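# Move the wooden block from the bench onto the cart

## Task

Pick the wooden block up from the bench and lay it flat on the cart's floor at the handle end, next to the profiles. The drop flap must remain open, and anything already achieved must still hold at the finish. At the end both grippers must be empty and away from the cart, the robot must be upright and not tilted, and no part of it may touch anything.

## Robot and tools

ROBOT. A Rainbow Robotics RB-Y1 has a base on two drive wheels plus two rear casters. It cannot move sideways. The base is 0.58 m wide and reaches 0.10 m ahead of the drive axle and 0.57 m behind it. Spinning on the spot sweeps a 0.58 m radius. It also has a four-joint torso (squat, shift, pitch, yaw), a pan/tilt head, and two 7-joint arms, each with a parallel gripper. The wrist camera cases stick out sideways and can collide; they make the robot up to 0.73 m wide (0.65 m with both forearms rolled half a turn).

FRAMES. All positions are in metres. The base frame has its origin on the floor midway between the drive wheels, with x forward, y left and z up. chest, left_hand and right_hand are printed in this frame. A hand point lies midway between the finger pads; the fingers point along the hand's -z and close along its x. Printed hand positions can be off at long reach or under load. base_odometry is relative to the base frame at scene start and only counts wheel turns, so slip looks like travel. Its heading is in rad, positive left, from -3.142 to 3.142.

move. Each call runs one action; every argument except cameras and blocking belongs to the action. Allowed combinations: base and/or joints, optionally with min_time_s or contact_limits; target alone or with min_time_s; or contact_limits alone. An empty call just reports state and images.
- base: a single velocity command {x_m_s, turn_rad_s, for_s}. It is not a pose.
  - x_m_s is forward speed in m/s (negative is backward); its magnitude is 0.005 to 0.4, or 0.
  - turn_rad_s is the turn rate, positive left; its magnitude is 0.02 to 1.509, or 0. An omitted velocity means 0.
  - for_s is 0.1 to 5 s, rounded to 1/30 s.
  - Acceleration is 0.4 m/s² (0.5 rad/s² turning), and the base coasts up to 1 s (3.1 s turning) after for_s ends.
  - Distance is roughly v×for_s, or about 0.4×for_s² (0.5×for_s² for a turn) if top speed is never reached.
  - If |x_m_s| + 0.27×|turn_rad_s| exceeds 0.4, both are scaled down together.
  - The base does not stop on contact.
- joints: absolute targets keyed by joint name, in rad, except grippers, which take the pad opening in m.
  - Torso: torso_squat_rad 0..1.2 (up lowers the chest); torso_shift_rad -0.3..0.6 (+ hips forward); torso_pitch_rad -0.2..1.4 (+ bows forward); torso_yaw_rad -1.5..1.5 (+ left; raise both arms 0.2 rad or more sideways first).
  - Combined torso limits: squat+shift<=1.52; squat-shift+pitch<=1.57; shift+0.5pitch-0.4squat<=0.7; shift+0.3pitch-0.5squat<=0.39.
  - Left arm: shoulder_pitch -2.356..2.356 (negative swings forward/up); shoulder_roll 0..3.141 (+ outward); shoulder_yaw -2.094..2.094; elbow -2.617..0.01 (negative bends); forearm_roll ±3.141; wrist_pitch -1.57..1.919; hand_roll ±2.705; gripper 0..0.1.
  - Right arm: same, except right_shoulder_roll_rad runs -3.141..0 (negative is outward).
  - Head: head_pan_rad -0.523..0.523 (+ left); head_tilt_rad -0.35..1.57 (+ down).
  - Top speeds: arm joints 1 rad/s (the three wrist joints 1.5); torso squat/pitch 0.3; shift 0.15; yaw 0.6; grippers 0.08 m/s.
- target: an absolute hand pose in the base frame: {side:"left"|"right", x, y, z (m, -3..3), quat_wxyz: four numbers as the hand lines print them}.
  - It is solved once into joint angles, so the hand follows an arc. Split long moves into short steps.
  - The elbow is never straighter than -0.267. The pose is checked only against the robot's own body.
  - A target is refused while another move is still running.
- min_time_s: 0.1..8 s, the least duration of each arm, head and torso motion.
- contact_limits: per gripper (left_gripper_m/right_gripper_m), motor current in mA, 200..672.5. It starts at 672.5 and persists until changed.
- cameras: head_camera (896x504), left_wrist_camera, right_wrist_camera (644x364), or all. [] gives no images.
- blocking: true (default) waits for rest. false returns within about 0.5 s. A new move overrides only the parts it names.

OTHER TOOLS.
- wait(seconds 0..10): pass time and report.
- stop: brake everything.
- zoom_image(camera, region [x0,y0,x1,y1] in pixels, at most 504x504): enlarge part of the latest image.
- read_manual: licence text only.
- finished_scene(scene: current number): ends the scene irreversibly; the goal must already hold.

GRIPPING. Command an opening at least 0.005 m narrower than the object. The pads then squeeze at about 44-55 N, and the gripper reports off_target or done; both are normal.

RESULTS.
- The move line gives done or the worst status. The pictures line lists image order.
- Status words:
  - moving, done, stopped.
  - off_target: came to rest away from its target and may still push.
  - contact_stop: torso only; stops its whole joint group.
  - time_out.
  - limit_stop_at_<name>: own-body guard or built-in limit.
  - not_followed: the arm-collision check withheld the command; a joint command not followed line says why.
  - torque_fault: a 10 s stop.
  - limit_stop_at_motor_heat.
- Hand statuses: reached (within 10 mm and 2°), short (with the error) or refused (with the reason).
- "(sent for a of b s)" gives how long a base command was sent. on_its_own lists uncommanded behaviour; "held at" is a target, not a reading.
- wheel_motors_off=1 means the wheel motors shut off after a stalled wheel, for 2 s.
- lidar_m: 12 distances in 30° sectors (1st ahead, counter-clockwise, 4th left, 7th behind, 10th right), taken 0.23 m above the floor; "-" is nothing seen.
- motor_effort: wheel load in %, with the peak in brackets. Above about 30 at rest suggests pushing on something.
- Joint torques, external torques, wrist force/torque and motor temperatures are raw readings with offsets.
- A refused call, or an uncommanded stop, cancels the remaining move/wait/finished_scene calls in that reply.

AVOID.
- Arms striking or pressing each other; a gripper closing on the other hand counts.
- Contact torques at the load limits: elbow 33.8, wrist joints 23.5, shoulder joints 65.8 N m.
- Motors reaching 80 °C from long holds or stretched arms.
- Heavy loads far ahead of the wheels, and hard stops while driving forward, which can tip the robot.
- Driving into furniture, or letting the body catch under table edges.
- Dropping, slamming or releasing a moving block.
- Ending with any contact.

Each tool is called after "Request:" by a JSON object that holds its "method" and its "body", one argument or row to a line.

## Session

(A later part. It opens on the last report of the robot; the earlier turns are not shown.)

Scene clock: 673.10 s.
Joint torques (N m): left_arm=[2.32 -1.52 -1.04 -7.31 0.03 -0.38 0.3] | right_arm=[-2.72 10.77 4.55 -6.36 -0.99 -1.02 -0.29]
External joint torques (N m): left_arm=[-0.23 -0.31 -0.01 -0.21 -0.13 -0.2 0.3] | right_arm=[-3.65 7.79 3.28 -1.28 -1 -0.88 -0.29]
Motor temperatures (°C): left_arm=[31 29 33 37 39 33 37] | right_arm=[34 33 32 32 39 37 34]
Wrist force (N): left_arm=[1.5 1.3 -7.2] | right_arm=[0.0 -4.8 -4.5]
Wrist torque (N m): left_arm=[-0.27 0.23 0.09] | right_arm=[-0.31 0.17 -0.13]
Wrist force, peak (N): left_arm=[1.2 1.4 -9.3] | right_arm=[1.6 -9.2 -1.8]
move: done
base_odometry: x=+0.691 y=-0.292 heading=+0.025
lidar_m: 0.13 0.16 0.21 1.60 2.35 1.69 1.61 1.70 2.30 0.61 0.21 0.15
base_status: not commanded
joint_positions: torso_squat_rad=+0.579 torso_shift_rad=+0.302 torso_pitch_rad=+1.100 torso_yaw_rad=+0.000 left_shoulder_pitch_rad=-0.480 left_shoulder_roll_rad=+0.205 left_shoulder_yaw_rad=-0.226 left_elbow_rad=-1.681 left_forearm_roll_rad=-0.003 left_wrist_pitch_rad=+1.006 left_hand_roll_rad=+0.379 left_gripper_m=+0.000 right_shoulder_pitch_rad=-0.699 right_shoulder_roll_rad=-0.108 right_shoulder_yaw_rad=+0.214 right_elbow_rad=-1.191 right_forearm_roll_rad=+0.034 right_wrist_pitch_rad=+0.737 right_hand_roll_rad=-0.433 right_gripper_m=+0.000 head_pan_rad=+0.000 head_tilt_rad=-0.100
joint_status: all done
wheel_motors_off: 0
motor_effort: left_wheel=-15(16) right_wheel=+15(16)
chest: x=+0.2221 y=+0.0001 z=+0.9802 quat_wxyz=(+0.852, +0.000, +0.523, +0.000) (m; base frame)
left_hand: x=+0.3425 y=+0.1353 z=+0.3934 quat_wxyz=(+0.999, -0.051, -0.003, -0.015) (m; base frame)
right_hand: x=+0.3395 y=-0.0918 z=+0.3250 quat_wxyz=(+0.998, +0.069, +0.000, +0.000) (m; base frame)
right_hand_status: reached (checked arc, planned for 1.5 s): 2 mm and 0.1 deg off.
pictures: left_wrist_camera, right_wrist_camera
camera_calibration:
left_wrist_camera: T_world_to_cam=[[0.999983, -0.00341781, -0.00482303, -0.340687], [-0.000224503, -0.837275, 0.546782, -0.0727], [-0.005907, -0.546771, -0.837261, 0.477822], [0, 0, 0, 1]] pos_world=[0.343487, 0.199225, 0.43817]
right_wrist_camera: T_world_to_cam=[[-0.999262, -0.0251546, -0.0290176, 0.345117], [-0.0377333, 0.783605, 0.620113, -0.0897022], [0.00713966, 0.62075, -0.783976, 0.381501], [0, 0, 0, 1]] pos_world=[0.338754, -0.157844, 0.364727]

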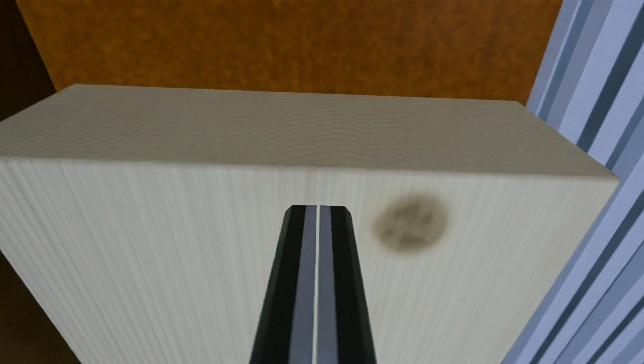

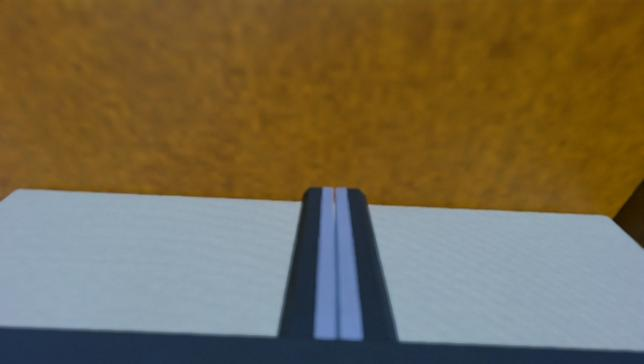

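Request:
{"method": "move", "body": {
  "target": {"side":"right","x":0.340,"y":-0.04,"z":0.325,"quat_wxyz":[0.9976,0.07,0,0]},
  "min_time_s": 1.5,
  "cameras": ["left_wrist_camera"]
}}

Request:
{"method": "move", "body": {
  "target": {"side":"right","x":0.340,"y":-0.09,"z":0.325,"quat_wxyz":[0.9976,0.07,0,0]},
  "min_time_s": 1,
  "cameras": []
}}

Request:
{"method": "move", "body": {
  "joints": {"left_shoulder_pitch_rad":-0.321,"left_shoulder_roll_rad":0.205,"left_shoulder_yaw_rad":-0.275,"left_elbow_rad":-2.12,"left_forearm_roll_rad":-0.045,"left_wrist_pitch_rad":1.294,"left_hand_roll_rad":0.377,"right_shoulder_pitch_rad":-0.480,"right_shoulder_roll_rad":-0.205,"right_shoulder_yaw_rad":0.226,"right_elbow_rad":-1.681,"right_forearm_roll_rad":0.003,"right_wrist_pitch_rad":1.006,"right_hand_roll_rad":-0.379},
  "min_time_s": 1.2,
  "cameras": ["right_wrist_camera","left_wrist_camera"]
}}

Scene clock: 677.43 s.
Joint torques (N m): left_arm=[2.41 -1.53 -1.03 -7.12 -0.07 -0.23 0.26] | right_arm=[-3.83 12.91 4.42 -6.15 -0.71 -1.26 -0.32]
External joint torques (N m): left_arm=[-0.13 -0.33 0 -0.02 -0.24 -0.05 0.26] | right_arm=[-3.52 7.42 2.43 -1.27 -0.73 -1.09 -0.32]
Motor temperatures (°C): left_arm=[31 29 32 37 38 33 37] | right_arm=[34 32 32 32 38 37 34]
Wrist force (N): left_arm=[1.4 1.1 -8.0] | right_arm=[-0.3 -3.4 -6.3]
Wrist torque (N m): left_arm=[-0.22 0.25 0.08] | right_arm=[-0.38 0.12 -0.12]
Wrist force, peak (N): left_arm=[1.8 1.4 -8.6] | right_arm=[-3.3 -11.6 5.7]
move: done
base_odometry: x=+0.691 y=-0.292 heading=+0.025
lidar_m: 0.13 0.15 0.21 1.61 2.37 1.70 1.61 1.70 2.31 0.62 0.22 0.15
base_status: not commanded
joint_positions: torso_squat_rad=+0.579 torso_shift_rad=+0.302 torso_pitch_rad=+1.100 torso_yaw_rad=+0.000 left_shoulder_pitch_rad=-0.480 left_shoulder_roll_rad=+0.205 left_shoulder_yaw_rad=-0.226 left_elbow_rad=-1.681 left_forearm_roll_rad=-0.003 left_wrist_pitch_rad=+1.006 left_hand_roll_rad=+0.379 left_gripper_m=+0.000 right_shoulder_pitch_rad=-0.772 right_shoulder_roll_rad=-0.005 right_shoulder_yaw_rad=+0.233 right_elbow_rad=-1.079 right_forearm_roll_rad=+0.177 right_wrist_pitch_rad=+0.723 right_hand_roll_rad=-0.543 right_gripper_m=+0.000 head_pan_rad=+0.000 head_tilt_rad=-0.100
joint_status: all done
wheel_motors_off: 0
motor_effort: left_wheel=-16(17) right_wheel=+15(18)
chest: x=+0.2220 y=+0.0001 z=+0.9803 quat_wxyz=(+0.853, +0.000, +0.523, +0.000) (m; base frame)
left_hand: x=+0.3426 y=+0.1352 z=+0.3934 quat_wxyz=(+0.999, -0.051, -0.003, -0.015) (m; base frame)
right_hand: x=+0.3395 y=-0.0417 z=+0.3246 quat_wxyz=(+0.998, +0.069, +0.000, +0.000) (m; base frame)
right_hand_status: reached (checked arc, planned for 1.5 s): 2 mm and 0.2 deg off.
pictures: left_wrist_camera
camera_calibration:
left_wrist_camera: T_world_to_cam=[[0.999983, -0.0035009, -0.00476718, -0.340795], [-0.000324125, -0.83723, 0.546852, -0.0727602], [-0.0059057, -0.54684, -0.837216, 0.4779], [0, 0, 0, 1]] pos_world=[0.343587, 0.199225, 0.43827]

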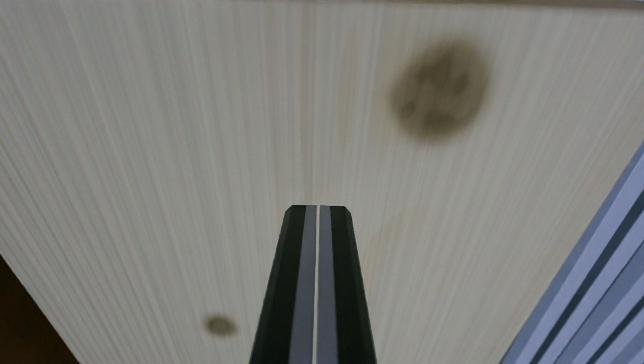

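Scene clock: 678.77 s.
Joint torques (N m): left_arm=[1.93 -1.17 -1.32 -7.22 -0.08 -0.28 0.27] | right_arm=[2.4 2.41 -0.51 -5.96 -0.24 0.07 0.05]
External joint torques (N m): left_arm=[-0.62 0.04 -0.3 -0.13 -0.24 -0.11 0.27] | right_arm=[1.55 -0.68 -1.81 -0.89 -0.25 0.21 0.04]
Motor temperatures (°C): left_arm=[31 29 32 37 38 33 37] | right_arm=[34 32 32 32 38 37 34]
Wrist force (N): left_arm=[1.6 1.4 -7.8] | right_arm=[0.4 3.5 -4.2]
Wrist torque (N m): left_arm=[-0.24 0.25 0.06] | right_arm=[-0.46 0.15 -0.07]
Wrist force, peak (N): left_arm=[1.5 0.9 -8.9] | right_arm=[-0.7 -3.8 -7.2]
move: done
base_odometry: x=+0.691 y=-0.292 heading=+0.025
lidar_m: 0.14 0.15 0.21 1.61 2.35 1.68 1.62 1.70 2.31 0.61 0.22 0.14
base_status: not commanded
joint_positions: torso_squat_rad=+0.579 torso_shift_rad=+0.302 torso_pitch_rad=+1.100 torso_yaw_rad=+0.000 left_shoulder_pitch_rad=-0.480 left_shoulder_roll_rad=+0.205 left_shoulder_yaw_rad=-0.226 left_elbow_rad=-1.681 left_forearm_roll_rad=-0.003 left_wrist_pitch_rad=+1.006 left_hand_roll_rad=+0.379 left_gripper_m=+0.000 right_shoulder_pitch_rad=-0.703 right_shoulder_roll_rad=-0.103 right_shoulder_yaw_rad=+0.213 right_elbow_rad=-1.184 right_forearm_roll_rad=+0.038 right_wrist_pitch_rad=+0.733 right_hand_roll_rad=-0.432 right_gripper_m=+0.000 head_pan_rad=+0.000 head_tilt_rad=-0.100
joint_status: all done
wheel_motors_off: 0
motor_effort: left_wheel=-15(17) right_wheel=+16(17)
chest: x=+0.2220 y=+0.0001 z=+0.9803 quat_wxyz=(+0.853, +0.000, +0.523, +0.000) (m; base frame)
left_hand: x=+0.3425 y=+0.1353 z=+0.3935 quat_wxyz=(+0.999, -0.051, -0.003, -0.015) (m; base frame)
right_hand: x=+0.3401 y=-0.0892 z=+0.3247 quat_wxyz=(+0.998, +0.070, +0.000, +0.000) (m; base frame)
right_hand_status: reached (checked arc, planned for 1.0 s): 1 mm and 0.1 deg off.
pictures: none
No camera images: "cameras" was empty.

Scene clock: 680.27 s.
Joint torques (N m): left_arm=[3.33 -1.31 -1.78 -8.39 -0.07 -0.33 0.08] | right_arm=[3.96 0.29 1.45 -7.4 -0.3 -0.2 -0.01]
External joint torques (N m): left_arm=[-0.24 -0.2 -0.35 -0.08 -0.28 -0.16 0.09] | right_arm=[0.95 -0.56 0.65 -0.75 -0.36 -0.08 -0.01]
Motor temperatures (°C): left_arm=[31 29 32 37 38 33 37] | right_arm=[34 32 32 32 38 37 34]
Wrist force (N): left_arm=[1.9 1.3 -7.9] | right_arm=[-0.2 3.6 -3.8]
Wrist torque (N m): left_arm=[-0.24 0.34 0.06] | right_arm=[-0.46 0.08 -0.09]
Wrist force, peak (N): left_arm=[1.6 2.2 -8.7] | right_arm=[1.2 4.8 -3.8]
move: done
base_odometry: x=+0.691 y=-0.292 heading=+0.025
lidar_m: 0.14 0.15 0.22 1.60 2.32 1.69 1.63 1.70 2.31 0.61 0.21 0.15
base_status: not commanded
joint_positions: torso_squat_rad=+0.579 torso_shift_rad=+0.302 torso_pitch_rad=+1.100 torso_yaw_rad=+0.000 left_shoulder_pitch_rad=-0.321 left_shoulder_roll_rad=+0.205 left_shoulder_yaw_rad=-0.275 left_elbow_rad=-2.120 left_forearm_roll_rad=-0.045 left_wrist_pitch_rad=+1.294 left_hand_roll_rad=+0.377 left_gripper_m=+0.000 right_shoulder_pitch_rad=-0.480 right_shoulder_roll_rad=-0.205 right_shoulder_yaw_rad=+0.226 right_elbow_rad=-1.681 right_forearm_roll_rad=+0.003 right_wrist_pitch_rad=+1.006 right_hand_roll_rad=-0.379 right_gripper_m=+0.000 head_pan_rad=+0.000 head_tilt_rad=-0.100
joint_status: all done
wheel_motors_off: 0
motor_effort: left_wheel=-14(16) right_wheel=+14(16)
chest: x=+0.2220 y=+0.0001 z=+0.9803 quat_wxyz=(+0.853, +0.000, +0.523, +0.000) (m; base frame)
left_hand: x=+0.3398 y=+0.1291 z=+0.4832 quat_wxyz=(+0.998, -0.053, -0.001, -0.017) (m; base frame)
right_hand: x=+0.3426 y=-0.1353 z=+0.3935 quat_wxyz=(+0.999, +0.051, -0.003, +0.015) (m; base frame)
pictures: left_wrist_camera, right_wrist_camera
camera_calibration:
left_wrist_camera: T_world_to_cam=[[0.999932, -0.00889023, -0.00752317, -0.335567], [-0.00328003, -0.834804, 0.550537, -0.128052], [-0.0111748, -0.550475, -0.834777, 0.550813], [0, 0, 0, 1]] pos_world=[0.341279, 0.193328, 0.527778]
right_wrist_camera: T_world_to_cam=[[-0.997838, -0.055094, -0.0358462, 0.347272], [-0.0656239, 0.804231, 0.590683, -0.0740957], [-0.00371448, 0.591758, -0.806107, 0.470665], [0, 0, 0, 1]] pos_world=[0.343406, -0.199797, 0.435622]

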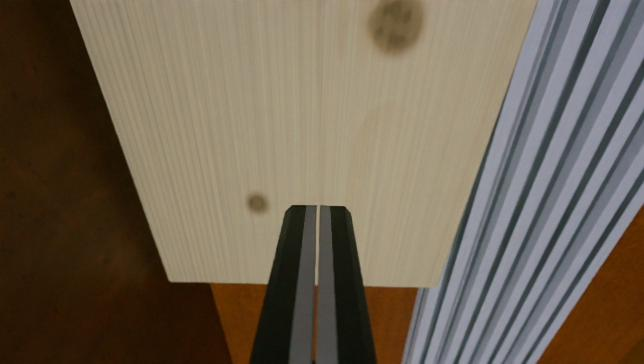

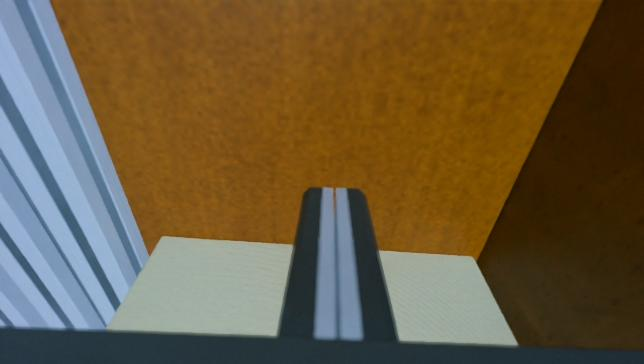

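Request:
{"method": "move", "body": {
  "joints": {"left_shoulder_pitch_rad":-0.265,"left_shoulder_roll_rad":0.205,"left_shoulder_yaw_rad":-0.311,"left_elbow_rad":-2.334,"left_forearm_roll_rad":-0.077,"left_wrist_pitch_rad":1.456,"left_hand_roll_rad":0.373,"right_shoulder_pitch_rad":-0.265,"right_shoulder_roll_rad":-0.205,"right_shoulder_yaw_rad":0.311,"right_elbow_rad":-2.334,"right_forearm_roll_rad":0.077,"right_wrist_pitch_rad":1.456,"right_hand_roll_rad":-0.373},
  "cameras": []
}}

Request:
{"method": "move", "body": {
  "joints": {"torso_squat_rad":0.4,"torso_shift_rad":0.25},
  "cameras": []
}}

Request:
{"method": "move", "body": {
  "joints": {"left_shoulder_pitch_rad":-0.453,"left_shoulder_roll_rad":0.2,"left_shoulder_yaw_rad":-0.26,"left_elbow_rad":-2.52,"left_forearm_roll_rad":-0.079,"left_wrist_pitch_rad":1.857,"left_hand_roll_rad":0.331,"right_shoulder_pitch_rad":-0.453,"right_shoulder_roll_rad":-0.2,"right_shoulder_yaw_rad":0.26,"right_elbow_rad":-2.52,"right_forearm_roll_rad":0.079,"right_wrist_pitch_rad":1.857,"right_hand_roll_rad":-0.331},
  "cameras": ["left_wrist_camera","right_wrist_camera"]
}}

Scene clock: 685.90 s.
Joint torques (N m): left_arm=[3.66 -1.58 -1.22 -8.31 0.16 -0.53 -0.03] | right_arm=[5.1 0.52 1.41 -8.63 0.05 -0.23 0.18]
External joint torques (N m): left_arm=[-0.22 -0.53 0.35 0.38 -0.05 -0.36 -0.03] | right_arm=[0.68 -0.22 0.13 -0.46 -0.01 -0.11 0.18]
Motor temperatures (°C): left_arm=[31 29 32 37 37 33 37] | right_arm=[34 32 32 31 37 37 34]
Wrist force (N): left_arm=[1.2 2.0 -8.3] | right_arm=[0.5 3.7 -4.5]
Wrist torque (N m): left_arm=[-0.30 0.22 0.08] | right_arm=[-0.43 0.16 -0.11]
Wrist force, peak (N): left_arm=[1.9 1.6 -8.8] | right_arm=[0.9 4.6 -4.6]
move: done
base_odometry: x=+0.691 y=-0.292 heading=+0.025
lidar_m: 0.14 0.15 0.21 1.61 2.35 1.70 1.62 1.70 2.31 0.61 0.21 0.15
base_status: not commanded
joint_positions: torso_squat_rad=+0.579 torso_shift_rad=+0.302 torso_pitch_rad=+1.100 torso_yaw_rad=+0.000 left_shoulder_pitch_rad=-0.265 left_shoulder_roll_rad=+0.205 left_shoulder_yaw_rad=-0.311 left_elbow_rad=-2.334 left_forearm_roll_rad=-0.077 left_wrist_pitch_rad=+1.456 left_hand_roll_rad=+0.373 left_gripper_m=+0.000 right_shoulder_pitch_rad=-0.265 right_shoulder_roll_rad=-0.205 right_shoulder_yaw_rad=+0.311 right_elbow_rad=-2.334 right_forearm_roll_rad=+0.077 right_wrist_pitch_rad=+1.456 right_hand_roll_rad=-0.373 right_gripper_m=+0.000 head_pan_rad=+0.000 head_tilt_rad=-0.100
joint_status: all done
wheel_motors_off: 0
motor_effort: left_wheel=-14(17) right_wheel=+14(16)
chest: x=+0.2220 y=+0.0001 z=+0.9802 quat_wxyz=(+0.853, +0.000, +0.523, +0.000) (m; base frame)
left_hand: x=+0.3392 y=+0.1281 z=+0.5334 quat_wxyz=(+0.998, -0.052, -0.001, -0.021) (m; base frame)
right_hand: x=+0.3392 y=-0.1281 z=+0.5334 quat_wxyz=(+0.998, +0.052, -0.001, +0.021) (m; base frame)
pictures: none
No camera images: "cameras" was empty.

Scene clock: 687.27 s.
Joint torques (N m): left_arm=[3.74 -1.61 -1.6 -8.21 0.2 -0.6 -0.02] | right_arm=[5.14 0.45 1.88 -8.54 0.05 0.06 0.15]
External joint torques (N m): left_arm=[-0.14 -0.56 -0.03 0.48 -0.01 -0.43 -0.02] | right_arm=[0.72 -0.29 0.6 -0.37 -0.01 0.18 0.15]
Motor temperatures (°C): left_arm=[31 29 32 37 37 33 37] | right_arm=[34 32 32 31 37 37 34]
Wrist force (N): left_arm=[1.9 1.7 -8.0] | right_arm=[0.2 3.9 -4.4]
Wrist torque (N m): left_arm=[-0.30 0.29 0.10] | right_arm=[-0.47 0.16 -0.09]
Wrist force, peak (N): left_arm=[2.5 1.6 -8.3] | right_arm=[0.1 4.1 -4.6]
move: done
base_odometry: x=+0.691 y=-0.292 heading=+0.025
lidar_m: 0.14 0.15 0.20 1.61 2.34 1.70 1.62 1.70 2.30 0.61 0.23 0.15
base_status: not commanded
joint_positions: torso_squat_rad=+0.400 torso_shift_rad=+0.250 torso_pitch_rad=+1.100 torso_yaw_rad=+0.000 left_shoulder_pitch_rad=-0.265 left_shoulder_roll_rad=+0.205 left_shoulder_yaw_rad=-0.311 left_elbow_rad=-2.334 left_forearm_roll_rad=-0.077 left_wrist_pitch_rad=+1.456 left_hand_roll_rad=+0.373 left_gripper_m=+0.000 right_shoulder_pitch_rad=-0.265 right_shoulder_roll_rad=-0.205 right_shoulder_yaw_rad=+0.311 right_elbow_rad=-2.334 right_forearm_roll_rad=+0.077 right_wrist_pitch_rad=+1.456 right_hand_roll_rad=-0.373 right_gripper_m=+0.000 head_pan_rad=+0.000 head_tilt_rad=-0.100
joint_status: all done
wheel_motors_off: 0
motor_effort: left_wheel=-14(16) right_wheel=+15(16)
chest: x=+0.2072 y=+0.0001 z=+1.0456 quat_wxyz=(+0.853, +0.000, +0.523, +0.000) (m; base frame)
left_hand: x=+0.3244 y=+0.1281 z=+0.5988 quat_wxyz=(+0.998, -0.052, -0.001, -0.021) (m; base frame)
right_hand: x=+0.3244 y=-0.1280 z=+0.5988 quat_wxyz=(+0.998, +0.052, -0.001, +0.021) (m; base frame)
pictures: none
No camera images: "cameras" was empty.

Scene clock: 688.17 s.
Joint torques (N m): left_arm=[1.58 -1.89 0.4 -8.09 0.17 -0.67 -0.22] | right_arm=[2.23 2.25 -0.91 -8.71 0.01 -0.11 0.04]
External joint torques (N m): left_arm=[0.41 -0.79 1.33 0.71 0.06 -0.56 -0.22] | right_arm=[0.52 1.49 -1.6 -0.42 -0.14 -0.05 0.04]
Motor temperatures (°C): left_arm=[31 29 32 37 37 33 37] | right_arm=[34 32 32 31 37 37 34]
Wrist force (N): left_arm=[1.7 1.0 -7.5] | right_arm=[0.1 4.4 -4.3]
Wrist torque (N m): left_arm=[-0.25 0.30 0.11] | right_arm=[-0.51 0.11 -0.09]
Wrist force, peak (N): left_arm=[1.5 1.1 -9.0] | right_arm=[1.1 5.9 -3.7]
move: done
base_odometry: x=+0.691 y=-0.292 heading=+0.025
lidar_m: 0.14 0.15 0.22 1.61 2.36 1.70 1.62 1.70 2.31 0.61 0.22 0.15
base_status: not commanded
joint_positions: torso_squat_rad=+0.400 torso_shift_rad=+0.250 torso_pitch_rad=+1.100 torso_yaw_rad=+0.000 left_shoulder_pitch_rad=-0.453 left_shoulder_roll_rad=+0.200 left_shoulder_yaw_rad=-0.260 left_elbow_rad=-2.520 left_forearm_roll_rad=-0.079 left_wrist_pitch_rad=+1.857 left_hand_roll_rad=+0.331 left_gripper_m=+0.000 right_shoulder_pitch_rad=-0.453 right_shoulder_roll_rad=-0.200 right_shoulder_yaw_rad=+0.260 right_elbow_rad=-2.520 right_forearm_roll_rad=+0.079 right_wrist_pitch_rad=+1.857 right_hand_roll_rad=-0.331 right_gripper_m=+0.000 head_pan_rad=+0.000 head_tilt_rad=-0.100
joint_status: all done
wheel_motors_off: 0
motor_effort: left_wheel=-14(16) right_wheel=+13(19)
chest: x=+0.2072 y=+0.0001 z=+1.0456 quat_wxyz=(+0.853, +0.000, +0.523, +0.000) (m; base frame)
left_hand: x=+0.3671 y=+0.1427 z=+0.6599 quat_wxyz=(+0.999, -0.023, +0.005, -0.036) (m; base frame)
right_hand: x=+0.3670 y=-0.1427 z=+0.6599 quat_wxyz=(+0.999, +0.022, +0.005, +0.036) (m; base frame)
pictures: left_wrist_camera, right_wrist_camera
camera_calibration:
left_wrist_camera: T_world_to_cam=[[0.998765, -0.0463091, -0.0179902, -0.348685], [-0.0311769, -0.866169, 0.498777, -0.165053], [-0.0386804, -0.4976, -0.866543, 0.729518], [0, 0, 0, 1]] pos_world=[0.371327, 0.203898, 0.708211]
right_wrist_camera: T_world_to_cam=[[-0.994738, -0.100598, -0.0194265, 0.362357], [-0.0948775, 0.832877, 0.545265, -0.17905], [-0.0386725, 0.544238, -0.838039, 0.717081], [0, 0, 0, 1]] pos_world=[0.371194, -0.204684, 0.705611]

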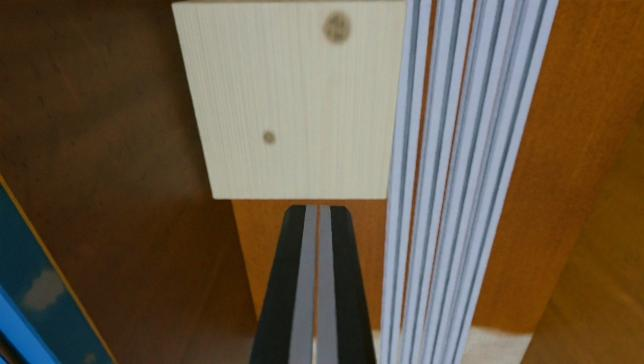

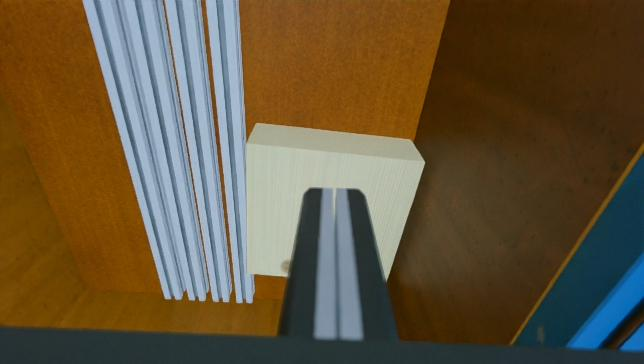

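Request:
{"method": "move", "body": {
  "joints": {"torso_squat_rad":0.2,"torso_shift_rad":0.155},
  "cameras": []
}}

Request:
{"method": "move", "body": {
  "base": {"x_m_s":-0.25,"for_s":2.4},
  "cameras": ["head_camera"]
}}

Scene clock: 690.40 s.
Joint torques (N m): left_arm=[1.48 -2.13 0.47 -8.14 0.07 -0.51 -0.18] | right_arm=[2.22 2.25 -0.99 -8.65 0.08 -0.16 0.08]
External joint torques (N m): left_arm=[0.31 -1.04 1.39 0.67 -0.04 -0.4 -0.18] | right_arm=[0.51 1.49 -1.69 -0.36 -0.07 -0.11 0.08]
Motor temperatures (°C): left_arm=[31 29 32 37 37 33 37] | right_arm=[34 31 32 31 37 37 34]
Wrist force (N): left_arm=[1.4 1.8 -7.9] | right_arm=[-0.1 4.2 -4.1]
Wrist torque (N m): left_arm=[-0.32 0.25 0.10] | right_arm=[-0.51 0.11 -0.06]
Wrist force, peak (N): left_arm=[1.6 1.2 -8.5] | right_arm=[0.6 4.6 -4.9]
move: done
base_odometry: x=+0.691 y=-0.292 heading=+0.025
lidar_m: 0.14 0.15 0.21 1.61 2.34 1.69 1.62 1.70 2.29 0.61 0.21 0.15
base_status: not commanded
joint_positions: torso_squat_rad=+0.200 torso_shift_rad=+0.155 torso_pitch_rad=+1.100 torso_yaw_rad=+0.000 left_shoulder_pitch_rad=-0.453 left_shoulder_roll_rad=+0.200 left_shoulder_yaw_rad=-0.260 left_elbow_rad=-2.520 left_forearm_roll_rad=-0.079 left_wrist_pitch_rad=+1.857 left_hand_roll_rad=+0.331 left_gripper_m=+0.000 right_shoulder_pitch_rad=-0.453 right_shoulder_roll_rad=-0.200 right_shoulder_yaw_rad=+0.260 right_elbow_rad=-2.520 right_forearm_roll_rad=+0.079 right_wrist_pitch_rad=+1.857 right_hand_roll_rad=-0.331 right_gripper_m=+0.000 head_pan_rad=+0.000 head_tilt_rad=-0.100
joint_status: all done
wheel_motors_off: 0
motor_effort: left_wheel=-13(18) right_wheel=+16(18)
chest: x=+0.1536 y=+0.0001 z=+1.0987 quat_wxyz=(+0.853, +0.000, +0.523, +0.000) (m; base frame)
left_hand: x=+0.3134 y=+0.1427 z=+0.7130 quat_wxyz=(+0.999, -0.023, +0.005, -0.036) (m; base frame)
right_hand: x=+0.3134 y=-0.1427 z=+0.7130 quat_wxyz=(+0.999, +0.022, +0.005, +0.036) (m; base frame)
pictures: none
No camera images: "cameras" was empty.

Scene clock: 693.73 s.
Joint torques (N m): left_arm=[0.99 -1.56 0.42 -8.18 0.13 -0.4 -0.24] | right_arm=[2.35 2.26 -1.05 -8.87 0.06 0.09 0.11]
External joint torques (N m): left_arm=[-0.19 -0.46 1.35 0.63 0.03 -0.29 -0.24] | right_arm=[0.65 1.5 -1.75 -0.58 -0.08 0.14 0.11]
Motor temperatures (°C): left_arm=[31 29 32 37 37 33 37] | right_arm=[34 31 32 31 37 37 34]
Wrist force (N): left_arm=[1.9 0.5 -7.6] | right_arm=[0.3 4.3 -4.4]
Wrist torque (N m): left_arm=[-0.23 0.30 0.07] | right_arm=[-0.50 0.10 -0.10]
Wrist force, peak (N): left_arm=[2.0 0.0 -8.6] | right_arm=[0.2 4.7 -4.7]
move: done
base_odometry: x=+0.092 y=-0.308 heading=+0.026
lidar_m: 0.75 0.77 1.83 4.23 1.47 1.07 1.02 1.07 1.45 3.90 1.07 0.78
base_status: done (sent for 2.4 of 2.4 s)
joint_positions: torso_squat_rad=+0.200 torso_shift_rad=+0.155 torso_pitch_rad=+1.100 torso_yaw_rad=+0.000 left_shoulder_pitch_rad=-0.453 left_shoulder_roll_rad=+0.200 left_shoulder_yaw_rad=-0.260 left_elbow_rad=-2.520 left_forearm_roll_rad=-0.079 left_wrist_pitch_rad=+1.857 left_hand_roll_rad=+0.331 left_gripper_m=+0.000 right_shoulder_pitch_rad=-0.453 right_shoulder_roll_rad=-0.200 right_shoulder_yaw_rad=+0.260 right_elbow_rad=-2.520 right_forearm_roll_rad=+0.079 right_wrist_pitch_rad=+1.857 right_hand_roll_rad=-0.331 right_gripper_m=+0.000 head_pan_rad=+0.000 head_tilt_rad=-0.100
joint_status: not commanded
wheel_motors_off: 0
motor_effort: left_wheel=+4(42) right_wheel=-4(19)
chest: x=+0.1536 y=+0.0001 z=+1.0987 quat_wxyz=(+0.853, +0.000, +0.523, +0.000) (m; base frame)
left_hand: x=+0.3134 y=+0.1427 z=+0.7130 quat_wxyz=(+0.999, -0.023, +0.005, -0.036) (m; base frame)
right_hand: x=+0.3134 y=-0.1427 z=+0.7130 quat_wxyz=(+0.999, +0.022, +0.005, +0.036) (m; base frame)
pictures: head_camera
camera_calibration:
head_camera: T_world_to_cam=[[-0.0106204, -0.999502, -0.0297302, 0.0375286], [-0.809082, 0.026061, -0.587118, 1.01512], [0.5876, 0.0178187, -0.808955, 0.690614], [0, 0, 0, 1]] pos_world=[0.415905, -0.00125082, 1.15578]

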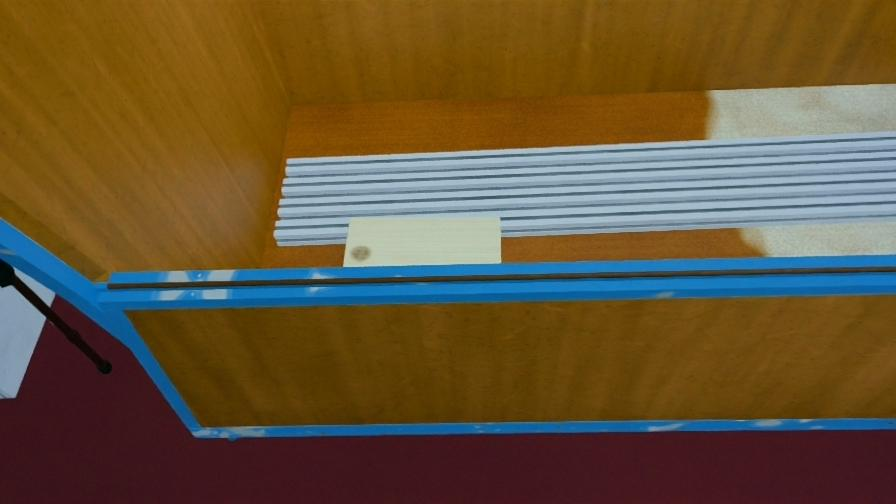

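Request:
{"method": "move", "body": {
  "cameras": ["head_camera"]
}}

Scene clock: 695.67 s.
Joint torques (N m): left_arm=[0.81 -1.8 0.53 -8.19 0.15 -0.53 -0.2] | right_arm=[2.52 2.4 -0.9 -8.72 0.04 0.05 0.15]
External joint torques (N m): left_arm=[-0.36 -0.71 1.45 0.61 0.04 -0.42 -0.2] | right_arm=[0.82 1.65 -1.59 -0.43 -0.11 0.1 0.15]
Motor temperatures (°C): left_arm=[31 29 32 37 37 33 37] | right_arm=[34 31 32 31 37 37 34]
Wrist force (N): left_arm=[1.7 1.2 -7.6] | right_arm=[0.1 4.2 -4.3]
Wrist torque (N m): left_arm=[-0.27 0.33 0.13] | right_arm=[-0.49 0.12 -0.08]
Wrist force, peak (N): left_arm=[2.0 1.6 -8.6] | right_arm=[0.3 4.9 -4.5]
base_odometry: x=+0.092 y=-0.308 heading=+0.026
lidar_m: 0.74 0.78 1.82 4.21 1.47 1.07 1.02 1.09 1.46 3.88 1.07 0.78
base_status: done (sent for 2.4 of 2.4 s)
joint_positions: torso_squat_rad=+0.200 torso_shift_rad=+0.155 torso_pitch_rad=+1.100 torso_yaw_rad=+0.000 left_shoulder_pitch_rad=-0.453 left_shoulder_roll_rad=+0.200 left_shoulder_yaw_rad=-0.260 left_elbow_rad=-2.520 left_forearm_roll_rad=-0.079 left_wrist_pitch_rad=+1.857 left_hand_roll_rad=+0.331 left_gripper_m=+0.000 right_shoulder_pitch_rad=-0.453 right_shoulder_roll_rad=-0.200 right_shoulder_yaw_rad=+0.260 right_elbow_rad=-2.520 right_forearm_roll_rad=+0.079 right_wrist_pitch_rad=+1.857 right_hand_roll_rad=-0.331 right_gripper_m=+0.000 head_pan_rad=+0.000 head_tilt_rad=-0.100
joint_status: not commanded
wheel_motors_off: 0
motor_effort: left_wheel=+4(42) right_wheel=-4(19)
chest: x=+0.1536 y=+0.0001 z=+1.0987 quat_wxyz=(+0.853, +0.000, +0.523, +0.000) (m; base frame)
left_hand: x=+0.3134 y=+0.1427 z=+0.7130 quat_wxyz=(+0.999, -0.023, +0.005, -0.036) (m; base frame)
right_hand: x=+0.3134 y=-0.1427 z=+0.7130 quat_wxyz=(+0.999, +0.022, +0.005, +0.036) (m; base frame)
pictures: head_camera
camera_calibration:
head_camera: T_world_to_cam=[[-0.0106204, -0.999502, -0.0297302, 0.0375286], [-0.809082, 0.026061, -0.587118, 1.01512], [0.5876, 0.0178187, -0.808955, 0.690614], [0, 0, 0, 1]] pos_world=[0.415905, -0.00125082, 1.15578]

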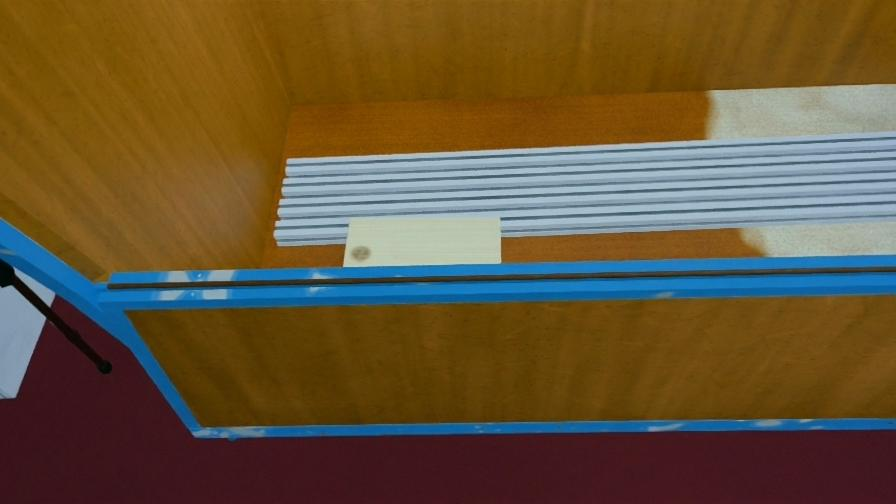

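Request:
{"method": "zoom_image", "body": {
  "camera": "head_camera",
  "region": [250, 140, 560, 300]
}}

Request:
{"method": "move", "body": {
  "joints": {"torso_pitch_rad":0.3,"torso_shift_rad":0.0,"torso_squat_rad":0.3,"head_tilt_rad":0.7},
  "cameras": ["head_camera"]
}}

Scaled by 1.626 from the camera's 896x504 image, which has a finer 1280x720 frame.

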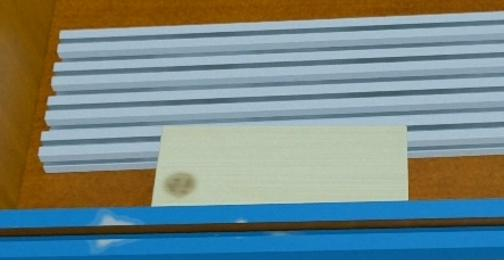

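Scene clock: 700.17 s.
Joint torques (N m): left_arm=[-8.97 -0.3 2.82 -6.31 -0.45 -1.63 -0.23] | right_arm=[-9.83 0.96 -2.23 -7.08 0.41 -1.25 0.12]
External joint torques (N m): left_arm=[0.88 -0.77 0.93 0.58 0.03 -0.24 -0.19] | right_arm=[-0.25 1.89 -0.45 -0.55 -0.18 0.05 0.08]
Motor temperatures (°C): left_arm=[31 29 32 37 36 33 37] | right_arm=[34 31 32 31 37 37 34]
Wrist force (N): left_arm=[-2.9 0.3 -5.9] | right_arm=[-4.2 4.9 -2.5]
Wrist torque (N m): left_arm=[-0.20 0.04 0.15] | right_arm=[-0.59 -0.16 -0.12]
Wrist force, peak (N): left_arm=[1.9 1.2 -8.6] | right_arm=[-4.4 4.9 -2.9]
move: done
base_odometry: x=+0.092 y=-0.308 heading=+0.026
lidar_m: 0.74 0.78 1.82 4.21 1.47 1.07 1.01 1.08 1.46 3.90 1.07 0.78
base_status: not commanded
joint_positions: torso_squat_rad=+0.300 torso_shift_rad=+0.000 torso_pitch_rad=+0.300 torso_yaw_rad=+0.000 left_shoulder_pitch_rad=-0.453 left_shoulder_roll_rad=+0.200 left_shoulder_yaw_rad=-0.260 left_elbow_rad=-2.520 left_forearm_roll_rad=-0.079 left_wrist_pitch_rad=+1.857 left_hand_roll_rad=+0.331 left_gripper_m=+0.000 right_shoulder_pitch_rad=-0.453 right_shoulder_roll_rad=-0.200 right_shoulder_yaw_rad=+0.260 right_elbow_rad=-2.520 right_forearm_roll_rad=+0.079 right_wrist_pitch_rad=+1.857 right_hand_roll_rad=-0.331 right_gripper_m=+0.000 head_pan_rad=+0.000 head_tilt_rad=+0.700
joint_status: all done
wheel_motors_off: 0
motor_effort: left_wheel=+8(9) right_wheel=-6(7)
chest: x=-0.1366 y=+0.0001 z=+1.2448 quat_wxyz=(+0.989, +0.000, +0.149, +0.000) (m; base frame)
left_hand: x=+0.2514 y=+0.1428 z=+1.0908 quat_wxyz=(+0.922, -0.007, -0.385, -0.042) (m; base frame)
right_hand: x=+0.2515 y=-0.1427 z=+1.0907 quat_wxyz=(+0.922, +0.006, -0.385, +0.042) (m; base frame)
pictures: head_camera
camera_calibration:
head_camera: T_world_to_cam=[[-0.0105387, -0.999504, -0.0296728, 0.0409325], [-0.809082, 0.0259611, -0.587122, 0.845199], [0.587601, 0.0178203, -0.808954, 1.13472], [0, 0, 0, 1]] pos_world=[0.0175053, -0.00125112, 1.41538]

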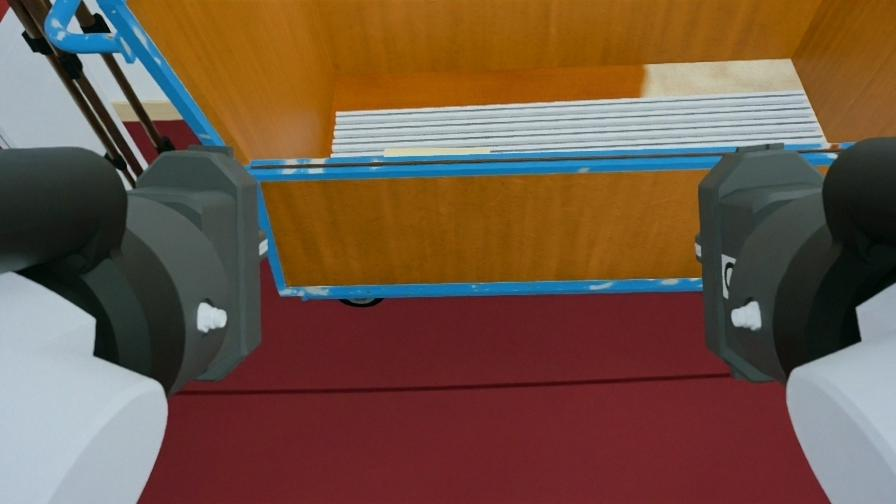

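Request:
{"method": "finished_scene", "body": {
  "scene": 2
}}

The scene is finished: the task was done.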